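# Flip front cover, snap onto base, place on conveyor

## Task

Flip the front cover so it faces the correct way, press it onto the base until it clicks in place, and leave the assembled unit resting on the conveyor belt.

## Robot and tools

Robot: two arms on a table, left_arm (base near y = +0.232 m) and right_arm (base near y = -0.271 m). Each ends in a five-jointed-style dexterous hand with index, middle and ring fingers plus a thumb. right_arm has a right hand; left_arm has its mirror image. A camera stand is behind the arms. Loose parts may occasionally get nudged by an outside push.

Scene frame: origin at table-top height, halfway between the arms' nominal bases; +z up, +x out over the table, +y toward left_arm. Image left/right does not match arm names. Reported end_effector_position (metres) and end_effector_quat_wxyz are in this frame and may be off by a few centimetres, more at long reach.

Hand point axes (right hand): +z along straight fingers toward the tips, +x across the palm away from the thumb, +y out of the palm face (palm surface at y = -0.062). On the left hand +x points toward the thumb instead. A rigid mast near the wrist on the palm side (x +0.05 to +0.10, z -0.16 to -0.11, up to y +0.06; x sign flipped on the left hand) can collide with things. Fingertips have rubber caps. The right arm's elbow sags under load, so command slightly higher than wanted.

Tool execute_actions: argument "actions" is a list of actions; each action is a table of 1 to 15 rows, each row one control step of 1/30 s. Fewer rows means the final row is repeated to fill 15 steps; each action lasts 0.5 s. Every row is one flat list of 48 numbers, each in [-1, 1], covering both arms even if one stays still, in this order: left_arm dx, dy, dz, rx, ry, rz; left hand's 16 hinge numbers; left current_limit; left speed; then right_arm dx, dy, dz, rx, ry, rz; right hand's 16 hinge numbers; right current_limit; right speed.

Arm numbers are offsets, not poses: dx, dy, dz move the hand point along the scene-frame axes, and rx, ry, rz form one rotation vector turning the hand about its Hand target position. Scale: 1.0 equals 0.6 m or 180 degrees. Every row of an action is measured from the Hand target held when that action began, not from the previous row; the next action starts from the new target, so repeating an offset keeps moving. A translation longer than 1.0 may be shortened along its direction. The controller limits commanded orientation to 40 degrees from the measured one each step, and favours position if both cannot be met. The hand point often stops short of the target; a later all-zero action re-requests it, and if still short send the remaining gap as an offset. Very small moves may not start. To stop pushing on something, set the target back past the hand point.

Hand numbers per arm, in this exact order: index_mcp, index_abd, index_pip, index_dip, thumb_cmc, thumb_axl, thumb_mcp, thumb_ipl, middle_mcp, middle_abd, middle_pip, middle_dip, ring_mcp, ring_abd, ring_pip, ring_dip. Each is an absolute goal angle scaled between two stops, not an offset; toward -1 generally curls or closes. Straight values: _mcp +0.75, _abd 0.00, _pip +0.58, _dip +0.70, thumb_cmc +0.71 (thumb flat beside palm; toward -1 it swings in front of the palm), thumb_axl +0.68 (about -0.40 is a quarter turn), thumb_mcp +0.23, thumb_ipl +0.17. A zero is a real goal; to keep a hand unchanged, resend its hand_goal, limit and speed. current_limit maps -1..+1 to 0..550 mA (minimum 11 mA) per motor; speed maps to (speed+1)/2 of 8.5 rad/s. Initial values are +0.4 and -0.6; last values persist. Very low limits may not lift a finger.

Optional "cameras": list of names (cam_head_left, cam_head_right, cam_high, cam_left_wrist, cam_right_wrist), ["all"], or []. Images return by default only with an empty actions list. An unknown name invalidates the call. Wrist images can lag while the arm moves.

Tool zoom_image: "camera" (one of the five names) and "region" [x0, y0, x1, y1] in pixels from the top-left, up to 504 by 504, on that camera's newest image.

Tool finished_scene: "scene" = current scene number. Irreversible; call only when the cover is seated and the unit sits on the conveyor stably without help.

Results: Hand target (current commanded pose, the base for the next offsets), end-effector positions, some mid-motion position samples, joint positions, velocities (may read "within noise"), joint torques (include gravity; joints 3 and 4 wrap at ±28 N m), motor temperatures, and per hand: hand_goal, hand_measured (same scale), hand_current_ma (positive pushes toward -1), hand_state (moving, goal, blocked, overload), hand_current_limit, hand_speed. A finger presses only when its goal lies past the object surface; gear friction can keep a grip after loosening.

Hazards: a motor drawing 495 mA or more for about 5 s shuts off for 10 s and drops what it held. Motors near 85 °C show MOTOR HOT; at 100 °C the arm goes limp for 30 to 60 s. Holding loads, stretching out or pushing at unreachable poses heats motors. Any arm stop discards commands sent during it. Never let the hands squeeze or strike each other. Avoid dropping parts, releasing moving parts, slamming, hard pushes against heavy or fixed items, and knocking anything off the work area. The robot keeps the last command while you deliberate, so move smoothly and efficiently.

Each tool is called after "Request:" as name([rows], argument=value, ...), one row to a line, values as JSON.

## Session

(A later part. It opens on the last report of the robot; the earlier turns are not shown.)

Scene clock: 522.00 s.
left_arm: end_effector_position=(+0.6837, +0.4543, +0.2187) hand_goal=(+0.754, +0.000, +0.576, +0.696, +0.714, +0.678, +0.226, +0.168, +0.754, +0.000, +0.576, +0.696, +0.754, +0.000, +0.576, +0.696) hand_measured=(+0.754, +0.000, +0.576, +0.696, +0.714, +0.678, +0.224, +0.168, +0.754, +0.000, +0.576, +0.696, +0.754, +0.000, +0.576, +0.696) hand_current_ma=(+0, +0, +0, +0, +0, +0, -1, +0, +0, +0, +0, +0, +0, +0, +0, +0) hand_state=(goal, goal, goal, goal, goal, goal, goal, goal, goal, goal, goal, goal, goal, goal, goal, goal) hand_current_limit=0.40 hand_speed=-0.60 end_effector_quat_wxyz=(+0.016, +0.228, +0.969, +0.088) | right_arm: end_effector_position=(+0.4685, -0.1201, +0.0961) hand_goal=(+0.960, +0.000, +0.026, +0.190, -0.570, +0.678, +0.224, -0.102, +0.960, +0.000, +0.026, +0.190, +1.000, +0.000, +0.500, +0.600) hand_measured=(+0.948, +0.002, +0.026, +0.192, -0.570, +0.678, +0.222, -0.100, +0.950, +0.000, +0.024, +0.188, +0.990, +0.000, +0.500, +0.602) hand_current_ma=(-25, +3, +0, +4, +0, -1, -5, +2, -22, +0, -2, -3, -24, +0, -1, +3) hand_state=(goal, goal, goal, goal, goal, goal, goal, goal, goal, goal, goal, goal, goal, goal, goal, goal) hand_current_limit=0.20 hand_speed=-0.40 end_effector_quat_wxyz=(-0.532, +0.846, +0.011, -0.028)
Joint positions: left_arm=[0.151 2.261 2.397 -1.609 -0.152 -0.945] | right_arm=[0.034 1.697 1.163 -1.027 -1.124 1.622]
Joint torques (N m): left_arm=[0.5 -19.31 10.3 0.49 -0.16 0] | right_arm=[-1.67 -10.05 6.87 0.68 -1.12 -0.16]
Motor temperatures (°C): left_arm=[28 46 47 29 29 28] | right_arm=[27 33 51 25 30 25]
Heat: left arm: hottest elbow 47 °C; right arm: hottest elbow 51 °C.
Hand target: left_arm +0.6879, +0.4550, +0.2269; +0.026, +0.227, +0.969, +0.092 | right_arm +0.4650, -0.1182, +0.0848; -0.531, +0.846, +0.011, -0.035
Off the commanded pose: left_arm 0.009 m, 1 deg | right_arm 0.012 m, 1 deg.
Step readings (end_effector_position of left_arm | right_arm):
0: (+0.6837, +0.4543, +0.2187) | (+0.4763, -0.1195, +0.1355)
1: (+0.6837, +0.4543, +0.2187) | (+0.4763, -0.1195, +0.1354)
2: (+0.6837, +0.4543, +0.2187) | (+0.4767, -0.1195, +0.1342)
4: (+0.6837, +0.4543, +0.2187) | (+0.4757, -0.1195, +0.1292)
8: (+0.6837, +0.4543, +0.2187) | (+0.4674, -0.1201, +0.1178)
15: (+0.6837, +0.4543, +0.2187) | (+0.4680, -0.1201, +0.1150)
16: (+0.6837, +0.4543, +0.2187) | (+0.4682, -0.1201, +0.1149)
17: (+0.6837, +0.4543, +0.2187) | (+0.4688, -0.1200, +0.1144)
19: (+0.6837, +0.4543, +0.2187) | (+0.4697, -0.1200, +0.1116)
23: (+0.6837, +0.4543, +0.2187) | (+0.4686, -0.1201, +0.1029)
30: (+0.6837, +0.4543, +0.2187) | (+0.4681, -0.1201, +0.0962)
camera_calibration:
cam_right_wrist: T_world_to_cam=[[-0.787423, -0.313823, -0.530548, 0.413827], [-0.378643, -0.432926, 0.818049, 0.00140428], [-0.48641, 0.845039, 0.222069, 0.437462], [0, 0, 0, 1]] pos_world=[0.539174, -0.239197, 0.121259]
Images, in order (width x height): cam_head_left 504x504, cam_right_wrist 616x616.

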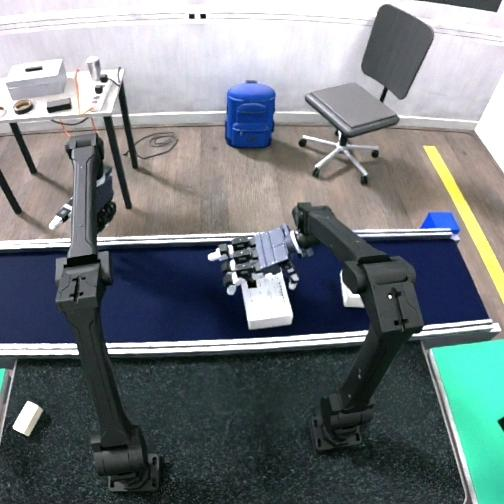

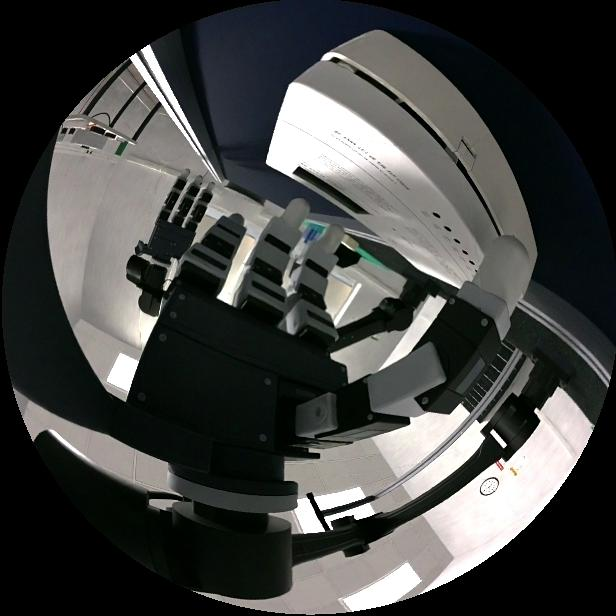

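Request:
execute_actions([
  [[0,0,0,0,0,0,0.754,0,0.576,0.696,0.714,0.678,0.226,0.168,0.754,0,0.576,0.696,0.754,0,0.576,0.696,0.4,-0.6,0,0,-0.007,0,0,0,0.96,0,0.025,0.19,-0.571,0.678,0.2247,-0.1027,0.96,0,0.025,0.19,1.0,0,0.5,0.6,0.2,-0.4]],
  [[0,0,0,0,0,0,0.754,0,0.576,0.696,0.714,0.678,0.226,0.168,0.754,0,0.576,0.696,0.754,0,0.576,0.696,0.4,-0.6,0,0,0,0,0,0,0.79,0,-0.09,0.11,-0.571,0.678,-0.07,-0.05,0.79,0,-0.09,0.11,1.0,0,0.5,0.6,0.2,-0.75]],
  [[0,0,0,0,0,0,0.754,0,0.576,0.696,0.714,0.678,0.226,0.168,0.754,0,0.576,0.696,0.754,0,0.576,0.696,0.4,-0.6,0,0,0,0,0,0,0.79,0,-0.09,0.11,-0.571,0.678,-0.07,-0.05,0.79,0,-0.09,0.11,1.0,0,0.5,0.6,0.2,-0.75]],
], cameras=["cam_right_wrist","cam_head_left"])

Request:
zoom_image(camera="cam_right_wrist", region=[230, 10, 570, 330])

Request:
zoom_image(camera="cam_head_left", region=[200, 200, 360, 350])

Scene clock: 532.37 s.
left_arm: end_effector_position=(+0.6837, +0.4543, +0.2187) hand_goal=(+0.754, +0.000, +0.576, +0.696, +0.714, +0.678, +0.226, +0.168, +0.754, +0.000, +0.576, +0.696, +0.754, +0.000, +0.576, +0.696) hand_measured=(+0.754, +0.000, +0.576, +0.696, +0.714, +0.678, +0.224, +0.168, +0.754, +0.000, +0.576, +0.696, +0.754, +0.000, +0.576, +0.696) hand_current_ma=(+0, +0, +0, +0, +0, +0, -1, +0, +0, +0, +0, +0, +0, +0, +0, +0) hand_state=(goal, goal, goal, goal, goal, goal, goal, goal, goal, goal, goal, goal, goal, goal, goal, goal) hand_current_limit=0.40 hand_speed=-0.60 end_effector_quat_wxyz=(+0.016, +0.228, +0.969, +0.088) | right_arm: end_effector_position=(+0.4707, -0.1197, +0.0954) hand_goal=(+0.790, +0.000, -0.090, +0.110, -0.570, +0.678, -0.070, -0.050, +0.790, +0.000, -0.090, +0.110, +1.000, +0.000, +0.500, +0.600) hand_measured=(+0.810, +0.002, -0.080, +0.114, -0.570, +0.678, +0.114, -0.032, +0.824, +0.000, -0.076, +0.116, +0.990, +0.000, +0.500, +0.602) hand_current_ma=(+49, +3, +19, +7, +1, -1, +330, +59, +102, +0, +30, +9, -24, +0, -1, +3) hand_state=(goal, goal, goal, goal, goal, goal, blocked, goal, blocked, goal, goal, goal, goal, goal, goal, goal) hand_current_limit=0.20 hand_speed=-0.75 end_effector_quat_wxyz=(-0.533, +0.846, +0.013, -0.025)
Joint positions: left_arm=[0.151 2.261 2.397 -1.609 -0.152 -0.945] | right_arm=[0.034 1.699 1.163 -1.017 -1.126 1.622]
Joint torques (N m): left_arm=[0.44 -19.37 10.32 0.49 -0.16 0] | right_arm=[-1.67 -9.76 6.46 0.7 -1.05 -0.16]
Heat: left arm: hottest elbow 47 °C; right arm: hottest elbow 50 °C.
Hand target: left_arm +0.6879, +0.4550, +0.2269; +0.026, +0.227, +0.969, +0.092 | right_arm +0.4650, -0.1182, +0.0805; -0.531, +0.846, +0.011, -0.035
Off the commanded pose: left_arm 0.009 m, 1 deg | right_arm 0.016 m, 1 deg.
Step readings (end_effector_position of left_arm | right_arm):
0: (+0.6837, +0.4543, +0.2187) | (+0.4685, -0.1201, +0.0961)
1: (+0.6837, +0.4543, +0.2187) | (+0.4685, -0.1201, +0.0961)
2: (+0.6837, +0.4543, +0.2187) | (+0.4687, -0.1201, +0.0961)
4: (+0.6837, +0.4543, +0.2187) | (+0.4694, -0.1200, +0.0960)
8: (+0.6837, +0.4543, +0.2187) | (+0.4703, -0.1199, +0.0958)
15: (+0.6837, +0.4543, +0.2187) | (+0.4707, -0.1199, +0.0952)
16: (+0.6837, +0.4543, +0.2187) | (+0.4707, -0.1199, +0.0952)
17: (+0.6837, +0.4543, +0.2187) | (+0.4707, -0.1199, +0.0952)
19: (+0.6837, +0.4543, +0.2187) | (+0.4707, -0.1199, +0.0952)
23: (+0.6837, +0.4543, +0.2187) | (+0.4707, -0.1197, +0.0954)
30: (+0.6837, +0.4543, +0.2187) | (+0.4707, -0.1197, +0.0954)
31: (+0.6837, +0.4543, +0.2187) | (+0.4707, -0.1197, +0.0954)
32: (+0.6837, +0.4543, +0.2187) | (+0.4707, -0.1197, +0.0954)
34: (+0.6837, +0.4543, +0.2187) | (+0.4707, -0.1197, +0.0954)
38: (+0.6837, +0.4543, +0.2187) | (+0.4707, -0.1197, +0.0954)
45: (+0.6837, +0.4543, +0.2187) | (+0.4707, -0.1197, +0.0954)
camera_calibration:
cam_right_wrist: T_world_to_cam=[[-0.78275, -0.312697, -0.538074, 0.414009], [-0.385764, -0.434671, 0.813786, 0.00649094], [-0.488354, 0.84456, 0.219611, 0.439486], [0, 0, 0, 1]] pos_world=[0.541194, -0.238892, 0.120969]
Images, in order (width x height): cam_head_left 504x504, cam_right_wrist 616x616.

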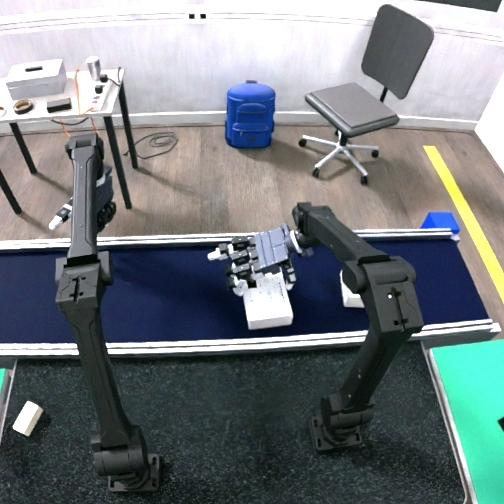

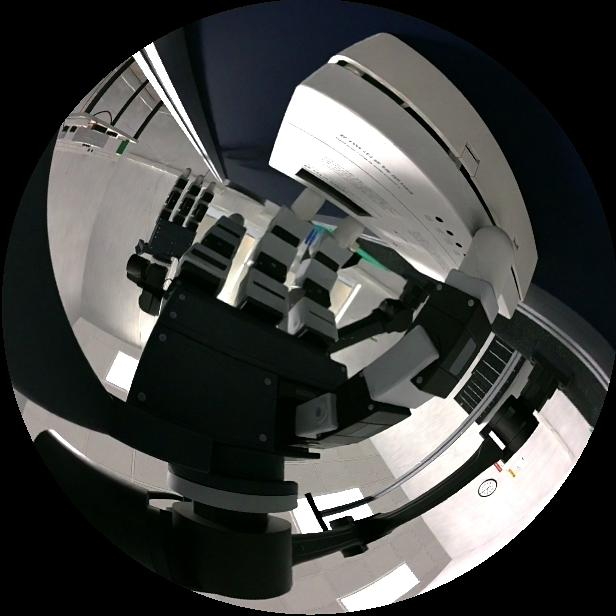

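Scaled by 1.482 from the camera's 616x616 image, which has a finer 880x880 frame.

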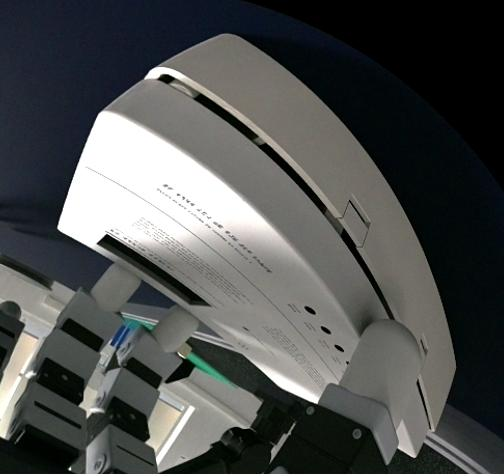

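Scaled by 3.150.

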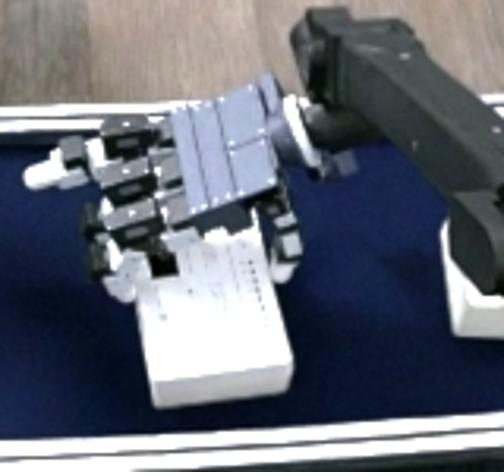

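Request:
execute_actions([
  [[0,0,0,0,0,0,0.754,0,0.576,0.696,0.714,0.678,0.226,0.168,0.754,0,0.576,0.696,0.754,0,0.576,0.696,0.4,-0.6,0.01,0,0.015,0,0,0,0.785,0,-0.1,0.1,-0.571,0.678,-0.09,-0.06,0.785,0,-0.1,0.1,1.0,0,0.5,0.6,0.25,-0.75]],
  [[0,0,0,0,0,0,0.754,0,0.576,0.696,0.714,0.678,0.226,0.168,0.754,0,0.576,0.696,0.754,0,0.576,0.696,0.4,-0.6,0.02,0,0.03,0,0,0,0.785,0,-0.1,0.1,-0.571,0.678,-0.09,-0.06,0.785,0,-0.1,0.1,1.0,0,0.5,0.6,0.25,-0.75]],
  [[0,0,0,0,0,0,0.754,0,0.576,0.696,0.714,0.678,0.226,0.168,0.754,0,0.576,0.696,0.754,0,0.576,0.696,0.4,-0.6,0,0,0.04,0,0,0,0.785,0,-0.1,0.1,-0.571,0.678,-0.09,-0.06,0.785,0,-0.1,0.1,1.0,0,0.5,0.6,0.25,-0.75]],
], cameras=["cam_right_wrist","cam_head_left","cam_high"])

Request:
zoom_image(camera="cam_right_wrist", region=[230, 10, 570, 330])

Request:
zoom_image(camera="cam_head_left", region=[200, 200, 360, 350])

Scene clock: 540.60 s.
left_arm: end_effector_position=(+0.6837, +0.4543, +0.2187) hand_goal=(+0.754, +0.000, +0.576, +0.696, +0.714, +0.678, +0.226, +0.168, +0.754, +0.000, +0.576, +0.696, +0.754, +0.000, +0.576, +0.696) hand_measured=(+0.754, +0.000, +0.576, +0.696, +0.714, +0.678, +0.224, +0.168, +0.754, +0.000, +0.576, +0.696, +0.754, +0.000, +0.576, +0.696) hand_current_ma=(+0, +0, +0, +0, +0, +0, -1, +0, +0, +0, +0, +0, +0, +0, +0, +0) hand_state=(goal, goal, goal, goal, goal, goal, goal, goal, goal, goal, goal, goal, goal, goal, goal, goal) hand_current_limit=0.40 hand_speed=-0.60 end_effector_quat_wxyz=(+0.016, +0.228, +0.969, +0.088) | right_arm: end_effector_position=(+0.4634, -0.1204, +0.1119) hand_goal=(+0.786, +0.000, -0.100, +0.100, -0.570, +0.678, -0.090, -0.060, +0.786, +0.000, -0.100, +0.100, +1.000, +0.000, +0.500, +0.600) hand_measured=(+0.780, +0.000, -0.098, +0.104, -0.572, +0.678, -0.088, -0.056, +0.780, -0.004, -0.098, +0.102, +0.990, +0.000, +0.500, +0.602) hand_current_ma=(-11, +0, +3, +5, -3, -1, +6, +7, -9, -4, +2, +4, -24, +0, -1, +3) hand_state=(goal, goal, goal, goal, goal, goal, goal, goal, goal, goal, goal, goal, goal, goal, goal, goal) hand_current_limit=0.25 hand_speed=-0.75 end_effector_quat_wxyz=(-0.530, +0.846, -0.007, -0.058)
Joint positions: left_arm=[0.151 2.261 2.397 -1.609 -0.152 -0.945] | right_arm=[0.034 1.704 1.214 -1.143 -1.124 1.618]
Joint torques (N m): left_arm=[0.44 -19.31 10.32 0.5 -0.16 0] | right_arm=[-1.9 -12.34 12.6 -0.25 -1.09 -0.15]
Heat: left arm: hottest elbow 47 °C; right arm: hottest elbow 50 °C.
Hand target: left_arm +0.6879, +0.4550, +0.2269; +0.026, +0.227, +0.969, +0.092 | right_arm +0.4830, -0.1182, +0.1316; -0.531, +0.846, +0.011, -0.035
Off the commanded pose: left_arm 0.009 m, 1 deg | right_arm 0.028 m, 3 deg.
Step readings (end_effector_position of left_arm | right_arm):
0: (+0.6837, +0.4543, +0.2187) | (+0.4707, -0.1197, +0.0954)
1: (+0.6837, +0.4543, +0.2187) | (+0.4707, -0.1197, +0.0954)
2: (+0.6837, +0.4543, +0.2187) | (+0.4707, -0.1197, +0.0954)
4: (+0.6837, +0.4543, +0.2187) | (+0.4707, -0.1197, +0.0954)
8: (+0.6837, +0.4543, +0.2187) | (+0.4704, -0.1197, +0.0955)
15: (+0.6837, +0.4543, +0.2187) | (+0.4702, -0.1197, +0.0955)
16: (+0.6837, +0.4543, +0.2187) | (+0.4699, -0.1197, +0.0955)
17: (+0.6837, +0.4543, +0.2187) | (+0.4687, -0.1198, +0.0956)
19: (+0.6837, +0.4543, +0.2187) | (+0.4671, -0.1200, +0.0962)
23: (+0.6837, +0.4543, +0.2187) | (+0.4648, -0.1201, +0.0975)
30: (+0.6837, +0.4543, +0.2187) | (+0.4647, -0.1201, +0.0996)
31: (+0.6837, +0.4543, +0.2187) | (+0.4647, -0.1202, +0.0999)
32: (+0.6837, +0.4543, +0.2187) | (+0.4643, -0.1202, +0.1006)
34: (+0.6837, +0.4543, +0.2187) | (+0.4640, -0.1204, +0.1037)
38: (+0.6837, +0.4543, +0.2187) | (+0.4647, -0.1203, +0.1094)
45: (+0.6837, +0.4543, +0.2187) | (+0.4639, -0.1204, +0.1118)
camera_calibration:
cam_right_wrist: T_world_to_cam=[[-0.821092, -0.317506, -0.47434, 0.427028], [-0.321158, -0.430015, 0.843768, -0.0427888], [-0.471875, 0.845149, 0.251112, 0.421803], [0, 0, 0, 1]] pos_world=[0.535925, -0.239303, 0.13274]
Images, in order (width x height): cam_head_left 504x504, cam_high 504x504, cam_right_wrist 616x616.

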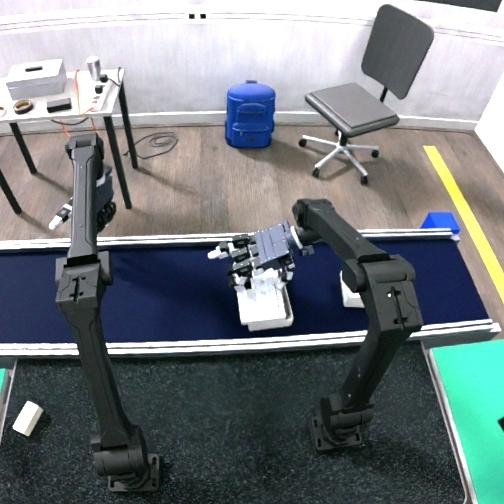

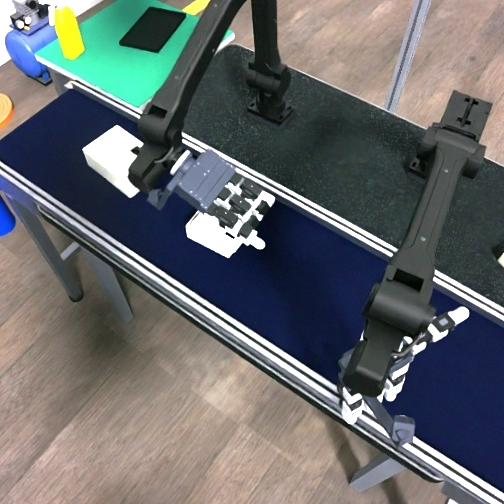

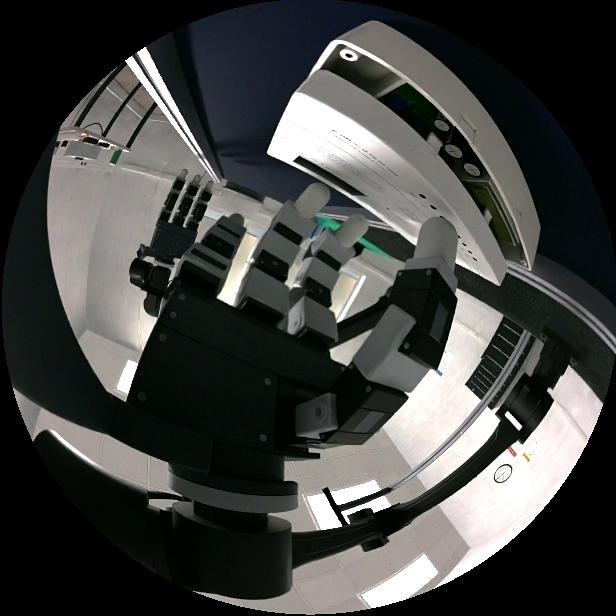

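Scaled by 1.482 from the camera's 616x616 image, which has a finer 880x880 frame.

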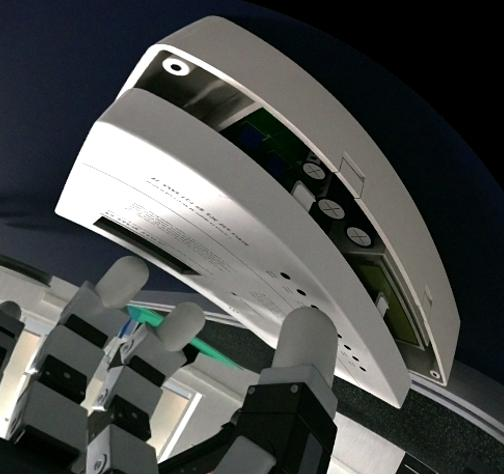

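Scaled by 3.150.

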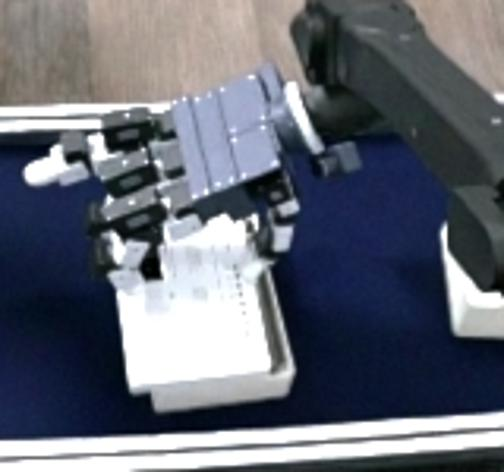

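Request:
execute_actions([
  [[0,0,0,0,0,0,0.754,0,0.576,0.696,0.714,0.678,0.226,0.168,0.754,0,0.576,0.696,0.754,0,0.576,0.696,0.4,-0.6,0,0,0.01,0,0,0,0.96,0,0.025,0.19,-0.571,0.678,0.2247,-0.1027,0.96,0,0.025,0.19,1.0,0,0.5,0.6,0.2,-0.5]],
  [[0,0,0,0,0,0,0.754,0,0.576,0.696,0.714,0.678,0.226,0.168,0.754,0,0.576,0.696,0.754,0,0.576,0.696,0.4,-0.6,0,0,0.1,0,0,0,0.96,0,0.025,0.19,-0.571,0.678,0.2247,-0.1027,0.96,0,0.025,0.19,1.0,0,0.5,0.6,0.2,-0.5]],
], cameras=["cam_right_wrist","cam_head_left","cam_high","cam_head_right"])

Request:
zoom_image(camera="cam_right_wrist", region=[280, 10, 580, 290])

Request:
zoom_image(camera="cam_head_left", region=[200, 200, 360, 350])

Request:
zoom_image(camera="cam_high", region=[160, 150, 300, 280])

Scene clock: 550.20 s.
left_arm: end_effector_position=(+0.6837, +0.4543, +0.2187) hand_goal=(+0.754, +0.000, +0.576, +0.696, +0.714, +0.678, +0.226, +0.168, +0.754, +0.000, +0.576, +0.696, +0.754, +0.000, +0.576, +0.696) hand_measured=(+0.754, +0.000, +0.576, +0.696, +0.714, +0.678, +0.224, +0.168, +0.754, +0.000, +0.576, +0.696, +0.754, +0.000, +0.576, +0.696) hand_current_ma=(+0, +0, +0, +0, +0, +0, -1, +0, +0, +0, +0, +0, +0, +0, +0, +0) hand_state=(goal, goal, goal, goal, goal, goal, goal, goal, goal, goal, goal, goal, goal, goal, goal, goal) hand_current_limit=0.40 hand_speed=-0.60 end_effector_quat_wxyz=(+0.016, +0.228, +0.969, +0.088) | right_arm: end_effector_position=(+0.4685, -0.1202, +0.1879) hand_goal=(+0.960, +0.000, +0.026, +0.190, -0.570, +0.678, +0.224, -0.102, +0.960, +0.000, +0.026, +0.190, +1.000, +0.000, +0.500, +0.600) hand_measured=(+0.940, +0.000, +0.020, +0.186, -0.572, +0.678, +0.220, -0.100, +0.944, -0.004, +0.020, +0.188, +0.990, +0.000, +0.500, +0.602) hand_current_ma=(-49, +0, -11, -5, -3, -1, -9, +4, -42, -4, -9, -4, -24, +0, -1, +3) hand_state=(goal, goal, goal, goal, goal, goal, goal, goal, goal, goal, goal, goal, goal, goal, goal, goal) hand_current_limit=0.20 hand_speed=-0.50 end_effector_quat_wxyz=(-0.531, +0.846, +0.001, -0.045)
Joint positions: left_arm=[0.151 2.261 2.397 -1.609 -0.152 -0.945] | right_arm=[0.034 1.623 1.327 -1.307 -1.123 1.618]
Joint torques (N m): left_arm=[0.38 -19.31 10.32 0.49 -0.16 0] | right_arm=[-1.9 -9.99 12.98 -0.14 -1.14 -0.14]
Heat: left arm: hottest elbow 47 °C; right arm: hottest elbow 52 °C.
Hand target: left_arm +0.6879, +0.4550, +0.2269; +0.026, +0.227, +0.969, +0.092 | right_arm +0.4829, -0.1182, +0.1976; -0.531, +0.846, +0.011, -0.035
Off the commanded pose: left_arm 0.009 m, 1 deg | right_arm 0.017 m, 2 deg.
Step readings (end_effector_position of left_arm | right_arm):
0: (+0.6837, +0.4543, +0.2187) | (+0.4633, -0.1204, +0.1120)
1: (+0.6837, +0.4543, +0.2187) | (+0.4633, -0.1204, +0.1120)
2: (+0.6837, +0.4543, +0.2187) | (+0.4630, -0.1204, +0.1120)
4: (+0.6837, +0.4543, +0.2187) | (+0.4621, -0.1205, +0.1123)
8: (+0.6837, +0.4543, +0.2187) | (+0.4629, -0.1205, +0.1148)
15: (+0.6837, +0.4543, +0.2187) | (+0.4638, -0.1204, +0.1169)
16: (+0.6837, +0.4543, +0.2187) | (+0.4637, -0.1204, +0.1173)
17: (+0.6837, +0.4543, +0.2187) | (+0.4620, -0.1206, +0.1194)
19: (+0.6837, +0.4543, +0.2187) | (+0.4597, -0.1209, +0.1278)
23: (+0.6837, +0.4543, +0.2187) | (+0.4627, -0.1207, +0.1594)
30: (+0.6837, +0.4543, +0.2187) | (+0.4706, -0.1201, +0.1875)
camera_calibration:
cam_right_wrist: T_world_to_cam=[[-0.806216, -0.317102, -0.499462, 0.465011], [-0.346692, -0.430859, 0.833166, -0.0912466], [-0.479396, 0.844871, 0.237428, 0.411], [0, 0, 0, 1]] pos_world=[0.540296, -0.2391, 0.210696]
Images, in order (width x height): cam_head_left 504x504, cam_head_right 504x504, cam_high 504x504, cam_right_wrist 616x616.

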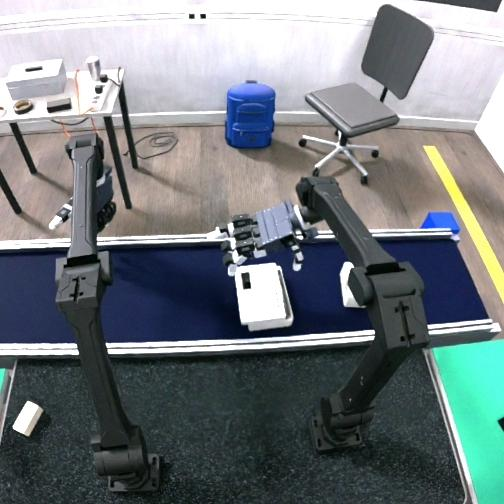

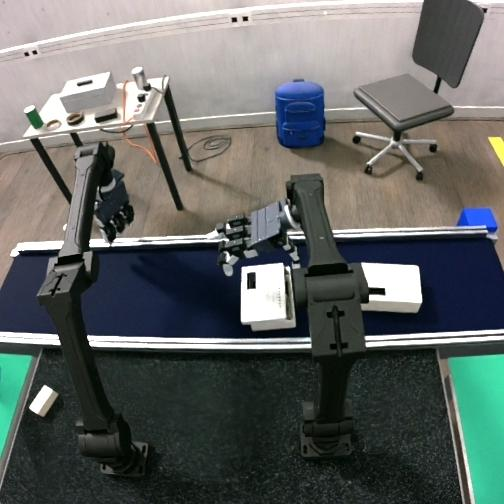

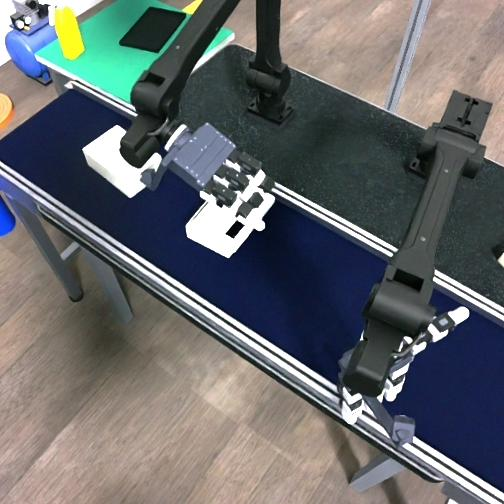

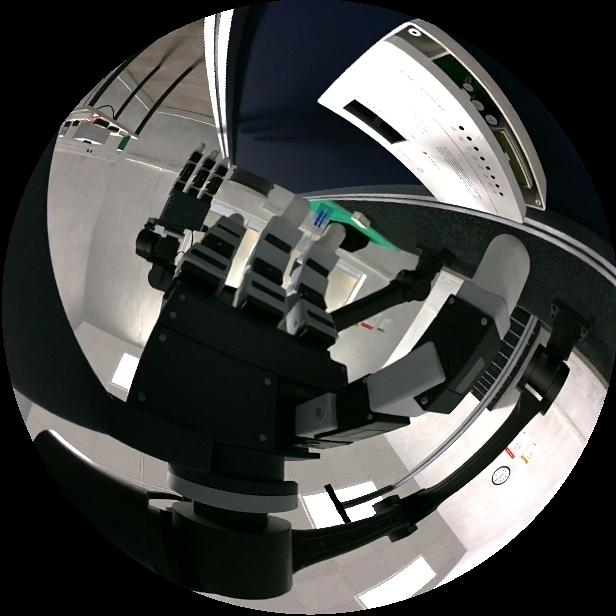

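Scaled by 1.680 from the camera's 616x616 image, which has a finer 880x880 frame.

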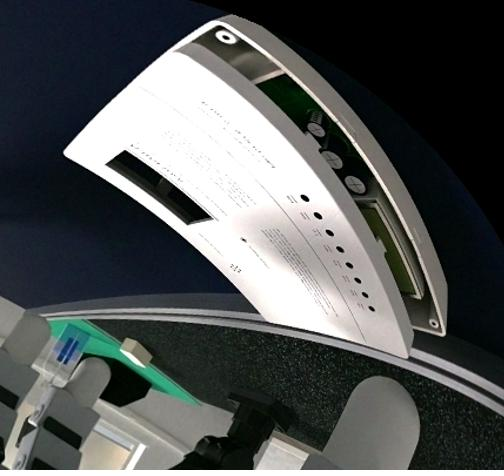

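Scaled by 3.150.

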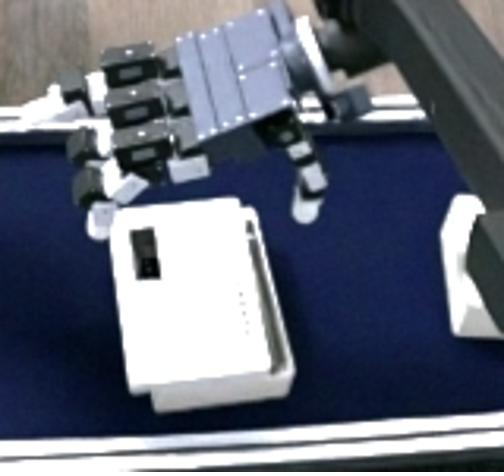

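Scaled by 3.600.

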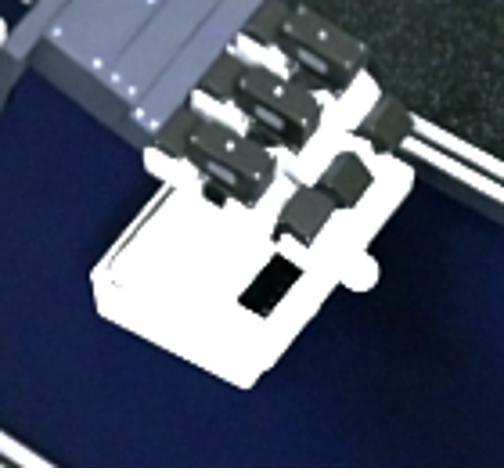

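Request:
execute_actions([
  [[0,0,0,0,0,0,0.754,0,0.576,0.696,0.714,0.678,0.226,0.168,0.754,0,0.576,0.696,0.754,0,0.576,0.696,0.4,-0.6,-0.048,0.02,-0.1,0,0,-0.011,0.96,0,0.025,0.19,-0.571,0.678,0.2247,-0.1027,0.96,0,0.025,0.19,1.0,0,0.5,0.6,0.2,-0.5]],
  [[0,0,0,0,0,0,0.754,0,0.576,0.696,0.714,0.678,0.226,0.168,0.754,0,0.576,0.696,0.754,0,0.576,0.696,0.4,-0.6,0,0,-0.055,0,0,0,0.96,0,0.025,0.19,-0.571,0.678,0.2247,-0.1027,0.96,0,0.025,0.19,1.0,0,0.5,0.6,0.2,-0.5]],
], cameras=["cam_right_wrist","cam_head_left","cam_left_wrist"])

Request:
zoom_image(camera="cam_right_wrist", region=[230, 10, 570, 330])

Request:
zoom_image(camera="cam_head_left", region=[200, 200, 360, 350])

Scene clock: 577.40 s.
left_arm: end_effector_position=(+0.6837, +0.4543, +0.2187) hand_goal=(+0.754, +0.000, +0.576, +0.696, +0.714, +0.678, +0.226, +0.168, +0.754, +0.000, +0.576, +0.696, +0.754, +0.000, +0.576, +0.696) hand_measured=(+0.754, +0.000, +0.576, +0.696, +0.714, +0.678, +0.224, +0.168, +0.754, +0.000, +0.576, +0.696, +0.754, +0.000, +0.576, +0.696) hand_current_ma=(+0, +0, +0, +0, +0, +0, -1, +0, +0, +0, +0, +0, +0, +0, +0, +0) hand_state=(goal, goal, goal, goal, goal, goal, goal, goal, goal, goal, goal, goal, goal, goal, goal, goal) hand_current_limit=0.40 hand_speed=-0.60 end_effector_quat_wxyz=(+0.016, +0.228, +0.969, +0.088) | right_arm: end_effector_position=(+0.4594, -0.1072, +0.1171) hand_goal=(+0.960, +0.000, +0.026, +0.190, -0.570, +0.678, +0.224, -0.102, +0.960, +0.000, +0.026, +0.190, +1.000, +0.000, +0.500, +0.600) hand_measured=(+0.942, +0.000, +0.020, +0.186, -0.572, +0.678, +0.220, -0.100, +0.944, -0.002, +0.022, +0.188, +0.990, +0.000, +0.500, +0.602) hand_current_ma=(-44, +0, -10, -4, -3, -1, -8, +4, -37, -4, -8, -4, -24, +0, -1, +3) hand_state=(goal, goal, goal, goal, goal, goal, goal, goal, goal, goal, goal, goal, goal, goal, goal, goal) hand_current_limit=0.20 hand_speed=-0.50 end_effector_quat_wxyz=(-0.534, +0.845, +0.006, -0.013)
Joint positions: left_arm=[0.151 2.261 2.397 -1.609 -0.152 -0.945] | right_arm=[0.061 1.616 1.118 -0.936 -1.124 1.741]
Joint torques (N m): left_arm=[0.44 -19.31 10.32 0.49 -0.16 0.01] | right_arm=[-1.79 -9.17 7.09 0.92 -0.99 0.05]
Heat: left arm: hottest shoulder 47 °C; right arm: hottest elbow 53 °C.
Hand target: left_arm +0.6879, +0.4550, +0.2269; +0.026, +0.227, +0.969, +0.092 | right_arm +0.4541, -0.1061, +0.1046; -0.532, +0.846, -0.003, -0.026
Off the commanded pose: left_arm 0.009 m, 1 deg | right_arm 0.014 m, 2 deg.
Step readings (end_effector_position of left_arm | right_arm):
0: (+0.6837, +0.4543, +0.2187) | (+0.4685, -0.1202, +0.1879)
1: (+0.6837, +0.4543, +0.2187) | (+0.4686, -0.1202, +0.1878)
2: (+0.6837, +0.4543, +0.2187) | (+0.4704, -0.1197, +0.1866)
4: (+0.6837, +0.4543, +0.2187) | (+0.4737, -0.1165, +0.1782)
8: (+0.6837, +0.4543, +0.2187) | (+0.4618, -0.1135, +0.1494)
15: (+0.6837, +0.4543, +0.2187) | (+0.4579, -0.1076, +0.1348)
16: (+0.6837, +0.4543, +0.2187) | (+0.4586, -0.1073, +0.1349)
17: (+0.6837, +0.4543, +0.2187) | (+0.4597, -0.1072, +0.1341)
19: (+0.6837, +0.4543, +0.2187) | (+0.4612, -0.1070, +0.1297)
23: (+0.6837, +0.4543, +0.2187) | (+0.4576, -0.1075, +0.1200)
30: (+0.6837, +0.4543, +0.2187) | (+0.4591, -0.1072, +0.1171)
camera_calibration:
cam_left_wrist: T_world_to_cam=[[0.39512, -0.907374, -0.143362, 0.143765], [-0.696476, -0.397657, 0.59732, 0.487055], [-0.599001, -0.136165, -0.789086, 0.774157], [0, 0, 0, 1]] pos_world=[0.746138, 0.429542, 0.34056]
cam_right_wrist: T_world_to_cam=[[-0.783804, -0.292361, -0.547883, 0.424571], [-0.405212, -0.427775, 0.807968, 0.000283866], [-0.470589, 0.855297, 0.216823, 0.411884], [0, 0, 0, 1]] pos_world=[0.526724, -0.228034, 0.14308]
Images, in order (width x height): cam_head_left 504x504, cam_left_wrist 616x616, cam_right_wrist 616x616.

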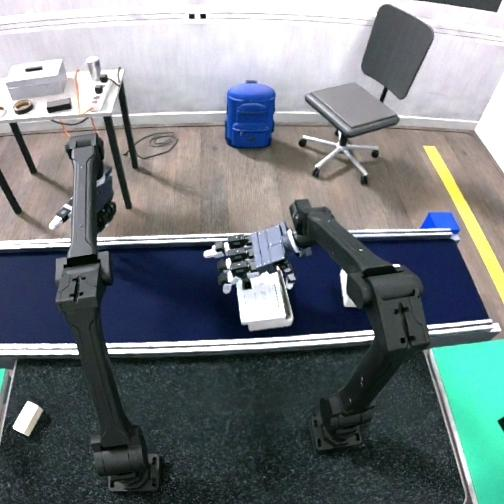

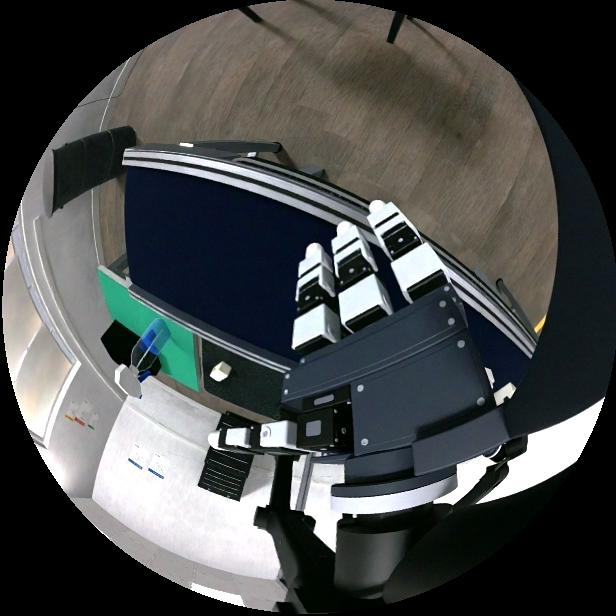

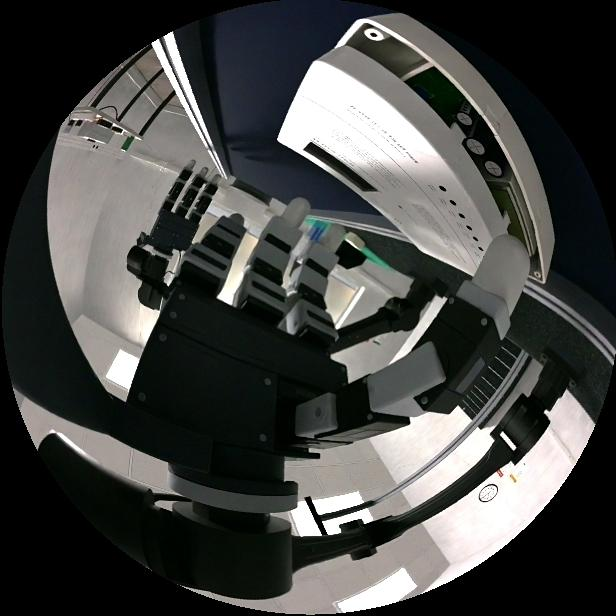

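Scaled by 1.482 from the camera's 616x616 image, which has a finer 880x880 frame.

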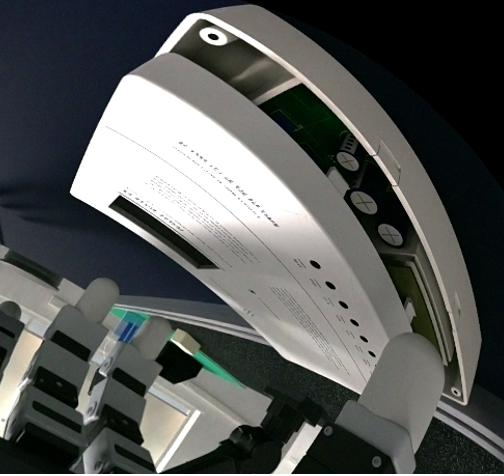

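Scaled by 3.150.

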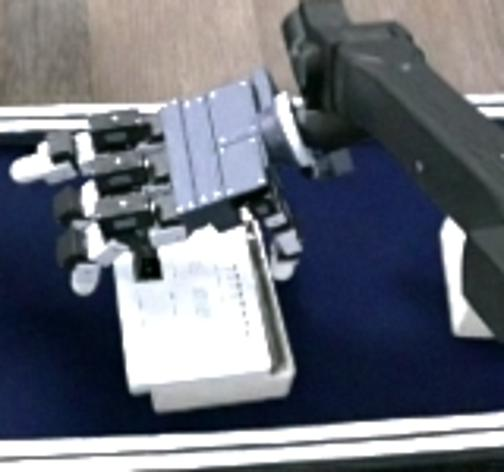

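Request:
execute_actions([
  [[0,0,0,0,0,0,0.754,0,0.576,0.696,0.714,0.678,0.226,0.168,0.754,0,0.576,0.696,0.754,0,0.576,0.696,0.4,-0.6,-0.017,-0.008,-0.025,0,0,0,0.96,0,0.025,0.19,-0.571,0.678,0.2247,-0.1027,0.96,0,0.025,0.19,1.0,0,0.5,0.6,0.2,-0.5]],
  [[0,0,0,0,0,0,0.754,0,0.576,0.696,0.714,0.678,0.226,0.168,0.754,0,0.576,0.696,0.754,0,0.576,0.696,0.4,-0.6,0,0,-0.023,0,0,0,0.96,0,0.025,0.19,-0.571,0.678,0.2247,-0.1027,0.96,0,0.025,0.19,1.0,0,0.5,0.6,0.2,-0.5]],
  [[0,0,0,0,0,0,0.754,0,0.576,0.696,0.714,0.678,0.226,0.168,0.754,0,0.576,0.696,0.754,0,0.576,0.696,0.4,-0.6,0,0,0,0,0,0,0.85,0,-0.04,0.14,-0.571,0.678,0.06,-0.08,0.85,0,-0.04,0.14,1.0,0,0.5,0.6,0.1,-0.75]],
], cameras=["cam_right_wrist","cam_head_left"])

Request:
zoom_image(camera="cam_right_wrist", region=[230, 10, 570, 330])

Request:
zoom_image(camera="cam_head_left", region=[200, 200, 360, 350])

Scene clock: 586.63 s.
left_arm: end_effector_position=(+0.6837, +0.4543, +0.2187) hand_goal=(+0.754, +0.000, +0.576, +0.696, +0.714, +0.678, +0.226, +0.168, +0.754, +0.000, +0.576, +0.696, +0.754, +0.000, +0.576, +0.696) hand_measured=(+0.754, +0.000, +0.576, +0.696, +0.714, +0.678, +0.224, +0.168, +0.754, +0.000, +0.576, +0.696, +0.754, +0.000, +0.576, +0.696) hand_current_ma=(+0, +0, +0, +0, +0, +0, -1, +0, +0, +0, +0, +0, +0, +0, +0, +0) hand_state=(goal, goal, goal, goal, goal, goal, goal, goal, goal, goal, goal, goal, goal, goal, goal, goal) hand_current_limit=0.40 hand_speed=-0.60 end_effector_quat_wxyz=(+0.016, +0.228, +0.969, +0.088) | right_arm: end_effector_position=(+0.4466, -0.1086, +0.0871) hand_goal=(+0.850, +0.000, -0.040, +0.140, -0.570, +0.678, +0.060, -0.080, +0.850, +0.000, -0.040, +0.140, +1.000, +0.000, +0.500, +0.600) hand_measured=(+0.846, +0.000, -0.038, +0.144, -0.570, +0.678, +0.092, -0.074, +0.848, -0.002, -0.036, +0.144, +0.990, +0.000, +0.500, +0.602) hand_current_ma=(-7, +0, +4, +5, -1, -1, +122, +19, -5, -4, +7, +6, -24, +0, -1, +3) hand_state=(goal, goal, goal, goal, goal, goal, blocked, goal, goal, goal, goal, goal, goal, goal, goal, goal) hand_current_limit=0.10 hand_speed=-0.75 end_effector_quat_wxyz=(-0.533, +0.846, +0.001, -0.021)
Joint positions: left_arm=[0.151 2.261 2.397 -1.609 -0.152 -0.945] | right_arm=[0.061 1.637 1.054 -0.868 -1.122 1.742]
Joint torques (N m): left_arm=[0.44 -19.37 10.3 0.49 -0.16 0] | right_arm=[-2.43 -9.11 6.76 0.9 -1.07 -0.15]
Heat: left arm: hottest shoulder 47 °C; right arm: hottest elbow 52 °C.
Hand target: left_arm +0.6879, +0.4550, +0.2269; +0.026, +0.227, +0.969, +0.092 | right_arm +0.4440, -0.1109, +0.0758; -0.532, +0.846, -0.003, -0.026
Off the commanded pose: left_arm 0.009 m, 1 deg | right_arm 0.012 m, 1 deg.
Step readings (end_effector_position of left_arm | right_arm):
0: (+0.6837, +0.4543, +0.2187) | (+0.4593, -0.1071, +0.1171)
1: (+0.6837, +0.4543, +0.2187) | (+0.4592, -0.1072, +0.1170)
2: (+0.6837, +0.4543, +0.2187) | (+0.4590, -0.1072, +0.1161)
4: (+0.6837, +0.4543, +0.2187) | (+0.4560, -0.1075, +0.1119)
8: (+0.6837, +0.4543, +0.2187) | (+0.4463, -0.1084, +0.1030)
15: (+0.6837, +0.4543, +0.2187) | (+0.4457, -0.1085, +0.1010)
16: (+0.6837, +0.4543, +0.2187) | (+0.4459, -0.1085, +0.1009)
17: (+0.6837, +0.4543, +0.2187) | (+0.4465, -0.1084, +0.1006)
19: (+0.6837, +0.4543, +0.2187) | (+0.4476, -0.1083, +0.0987)
23: (+0.6837, +0.4543, +0.2187) | (+0.4468, -0.1084, +0.0920)
30: (+0.6837, +0.4543, +0.2187) | (+0.4462, -0.1084, +0.0873)
31: (+0.6837, +0.4543, +0.2187) | (+0.4463, -0.1084, +0.0873)
32: (+0.6837, +0.4543, +0.2187) | (+0.4464, -0.1084, +0.0873)
34: (+0.6837, +0.4543, +0.2187) | (+0.4465, -0.1084, +0.0873)
38: (+0.6837, +0.4543, +0.2187) | (+0.4466, -0.1085, +0.0872)
45: (+0.6837, +0.4543, +0.2187) | (+0.4466, -0.1086, +0.0871)
camera_calibration:
cam_right_wrist: T_world_to_cam=[[-0.794089, -0.293574, -0.532199, 0.400714], [-0.390183, -0.425143, 0.816707, 0.0115206], [-0.466025, 0.856194, 0.223054, 0.411097], [0, 0, 0, 1]] pos_world=[0.51428, -0.229442, 0.112154]
Images, in order (width x height): cam_head_left 504x504, cam_right_wrist 616x616.

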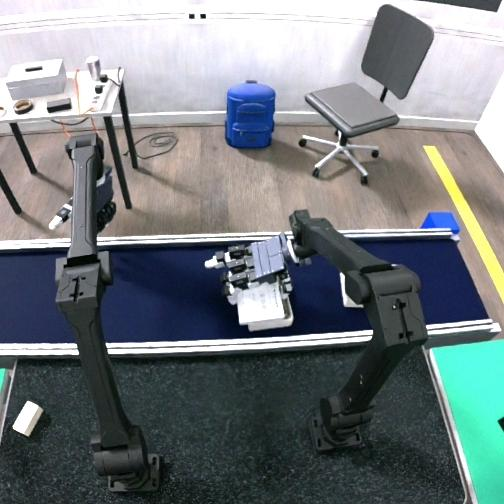

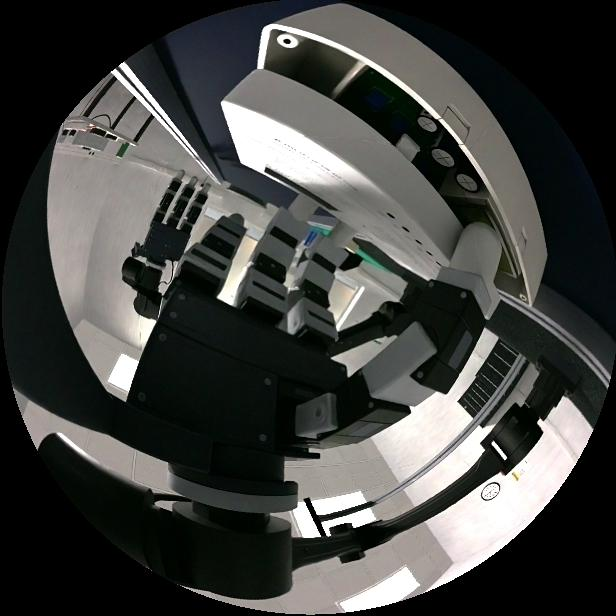

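Scaled by 1.482 from the camera's 616x616 image, which has a finer 880x880 frame.

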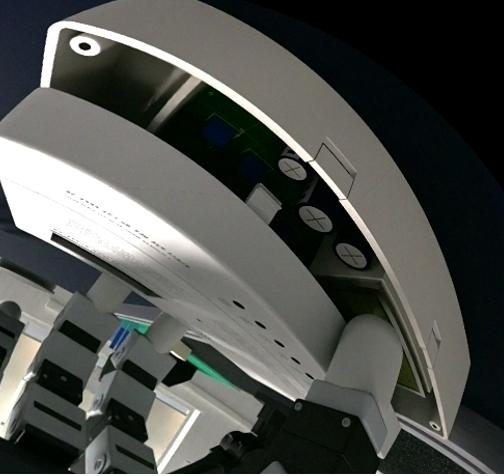

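Scaled by 3.150.

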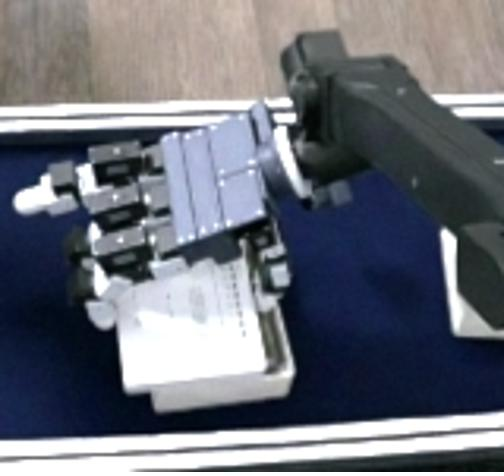

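Request:
execute_actions([
  [[0,0,0,0,0,0,0.754,0,0.576,0.696,0.714,0.678,0.226,0.168,0.754,0,0.576,0.696,0.754,0,0.576,0.696,0.4,-0.6,0,-0.006,0,0,0,0,0.79,0,-0.09,0.11,-0.571,0.678,0.06,-0.08,0.79,0,-0.09,0.11,1.0,0,0.5,0.6,0.1,-0.75]],
  [[0,0,0,0,0,0,0.754,0,0.576,0.696,0.714,0.678,0.226,0.168,0.754,0,0.576,0.696,0.754,0,0.576,0.696,0.4,-0.6,0,0,0,0,0,0,0.76,0,-0.12,0.08,-0.571,0.678,0.06,-0.08,0.76,0,-0.12,0.08,1.0,0,0.5,0.6,0.1,-0.75]],
], cameras=["cam_right_wrist","cam_head_left"])

Request:
zoom_image(camera="cam_right_wrist", region=[230, 10, 570, 330])

Request:
zoom_image(camera="cam_head_left", region=[200, 200, 360, 350])

Scene clock: 593.37 s.
left_arm: end_effector_position=(+0.6837, +0.4543, +0.2187) hand_goal=(+0.754, +0.000, +0.576, +0.696, +0.714, +0.678, +0.226, +0.168, +0.754, +0.000, +0.576, +0.696, +0.754, +0.000, +0.576, +0.696) hand_measured=(+0.754, +0.000, +0.576, +0.696, +0.714, +0.678, +0.224, +0.168, +0.754, +0.000, +0.576, +0.696, +0.754, +0.000, +0.576, +0.696) hand_current_ma=(+0, +0, +0, +0, +0, +0, -1, +0, +0, +0, +0, +0, +0, +0, +0, +0) hand_state=(goal, goal, goal, goal, goal, goal, goal, goal, goal, goal, goal, goal, goal, goal, goal, goal) hand_current_limit=0.40 hand_speed=-0.60 end_effector_quat_wxyz=(+0.016, +0.228, +0.969, +0.088) | right_arm: end_effector_position=(+0.4470, -0.1082, +0.0874) hand_goal=(+0.760, +0.000, -0.120, +0.080, -0.570, +0.678, +0.060, -0.080, +0.760, +0.000, -0.120, +0.080, +1.000, +0.000, +0.500, +0.600) hand_measured=(+0.826, +0.000, -0.050, +0.118, -0.564, +0.680, +0.104, -0.056, +0.824, -0.002, -0.052, +0.120, +0.990, +0.000, +0.500, +0.602) hand_current_ma=(+232, +0, +228, +106, +12, +2, +182, +85, +223, -4, +221, +117, -24, +0, -1, +3) hand_state=(blocked, goal, blocked, blocked, goal, goal, blocked, blocked, blocked, goal, blocked, blocked, goal, goal, goal, goal) hand_current_limit=0.10 hand_speed=-0.75 end_effector_quat_wxyz=(-0.535, +0.845, +0.003, -0.020)
Joint positions: left_arm=[0.151 2.261 2.397 -1.609 -0.152 -0.945] | right_arm=[0.061 1.637 1.054 -0.868 -1.126 1.736]
Joint torques (N m): left_arm=[0.38 -19.37 10.3 0.5 -0.16 0] | right_arm=[-3.02 -8.94 6.98 0.24 -0.96 -0.27]
Heat: left arm: hottest shoulder 47 °C; right arm: hottest elbow 51 °C.
Hand target: left_arm +0.6879, +0.4550, +0.2269; +0.026, +0.227, +0.969, +0.092 | right_arm +0.4440, -0.1146, +0.0758; -0.532, +0.846, -0.003, -0.026
Off the commanded pose: left_arm 0.009 m, 1 deg | right_arm 0.014 m, 1 deg.
Step readings (end_effector_position of left_arm | right_arm):
0: (+0.6837, +0.4543, +0.2187) | (+0.4466, -0.1086, +0.0871)
1: (+0.6837, +0.4543, +0.2187) | (+0.4466, -0.1086, +0.0871)
2: (+0.6837, +0.4543, +0.2187) | (+0.4466, -0.1087, +0.0872)
4: (+0.6837, +0.4543, +0.2187) | (+0.4467, -0.1086, +0.0872)
8: (+0.6837, +0.4543, +0.2187) | (+0.4469, -0.1085, +0.0872)
15: (+0.6837, +0.4543, +0.2187) | (+0.4470, -0.1085, +0.0872)
16: (+0.6837, +0.4543, +0.2187) | (+0.4470, -0.1084, +0.0873)
17: (+0.6837, +0.4543, +0.2187) | (+0.4470, -0.1083, +0.0874)
19: (+0.6837, +0.4543, +0.2187) | (+0.4470, -0.1082, +0.0874)
23: (+0.6837, +0.4543, +0.2187) | (+0.4470, -0.1082, +0.0874)
30: (+0.6837, +0.4543, +0.2187) | (+0.4470, -0.1082, +0.0874)
camera_calibration:
cam_right_wrist: T_world_to_cam=[[-0.790552, -0.293486, -0.537487, 0.400305], [-0.393275, -0.429475, 0.812949, 0.0128427], [-0.469427, 0.854059, 0.224101, 0.412181], [0, 0, 0, 1]] pos_world=[0.515002, -0.229027, 0.112348]
Images, in order (width x height): cam_head_left 504x504, cam_right_wrist 616x616.

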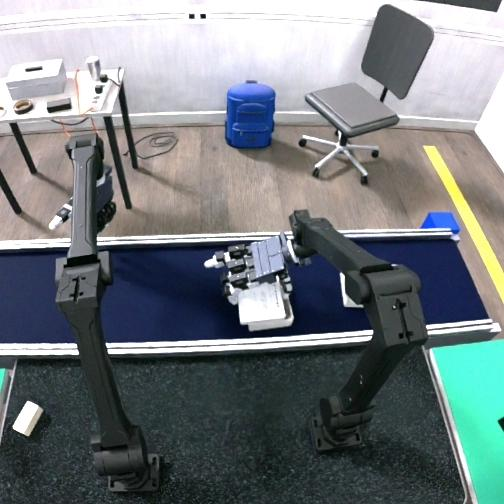

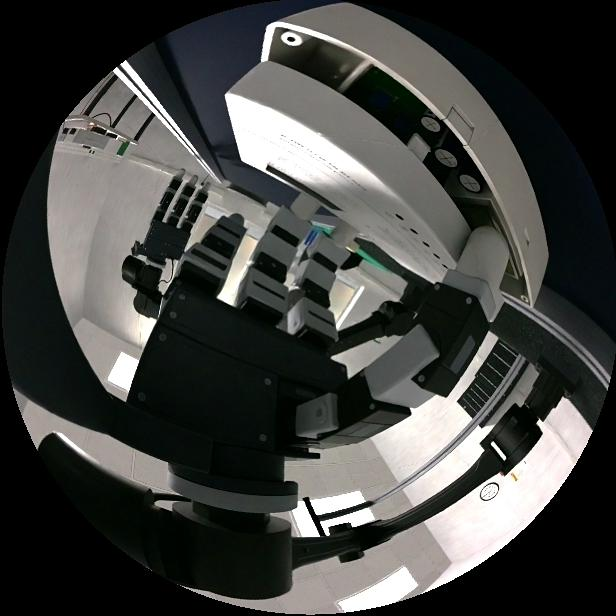

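Scaled by 1.482 from the camera's 616x616 image, which has a finer 880x880 frame.

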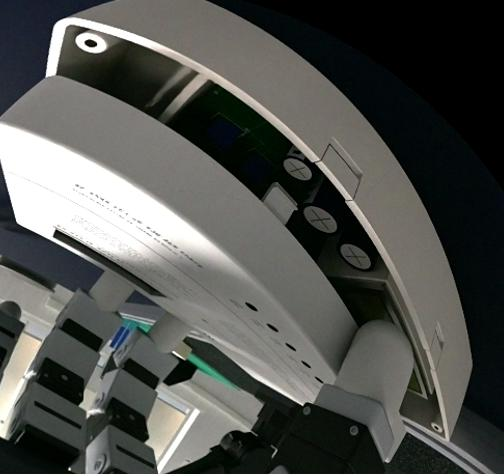

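Scaled by 3.150.

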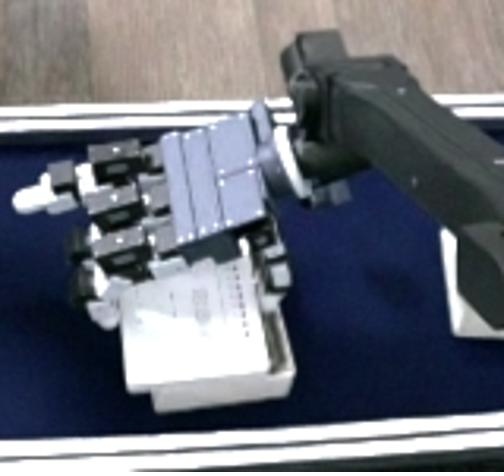

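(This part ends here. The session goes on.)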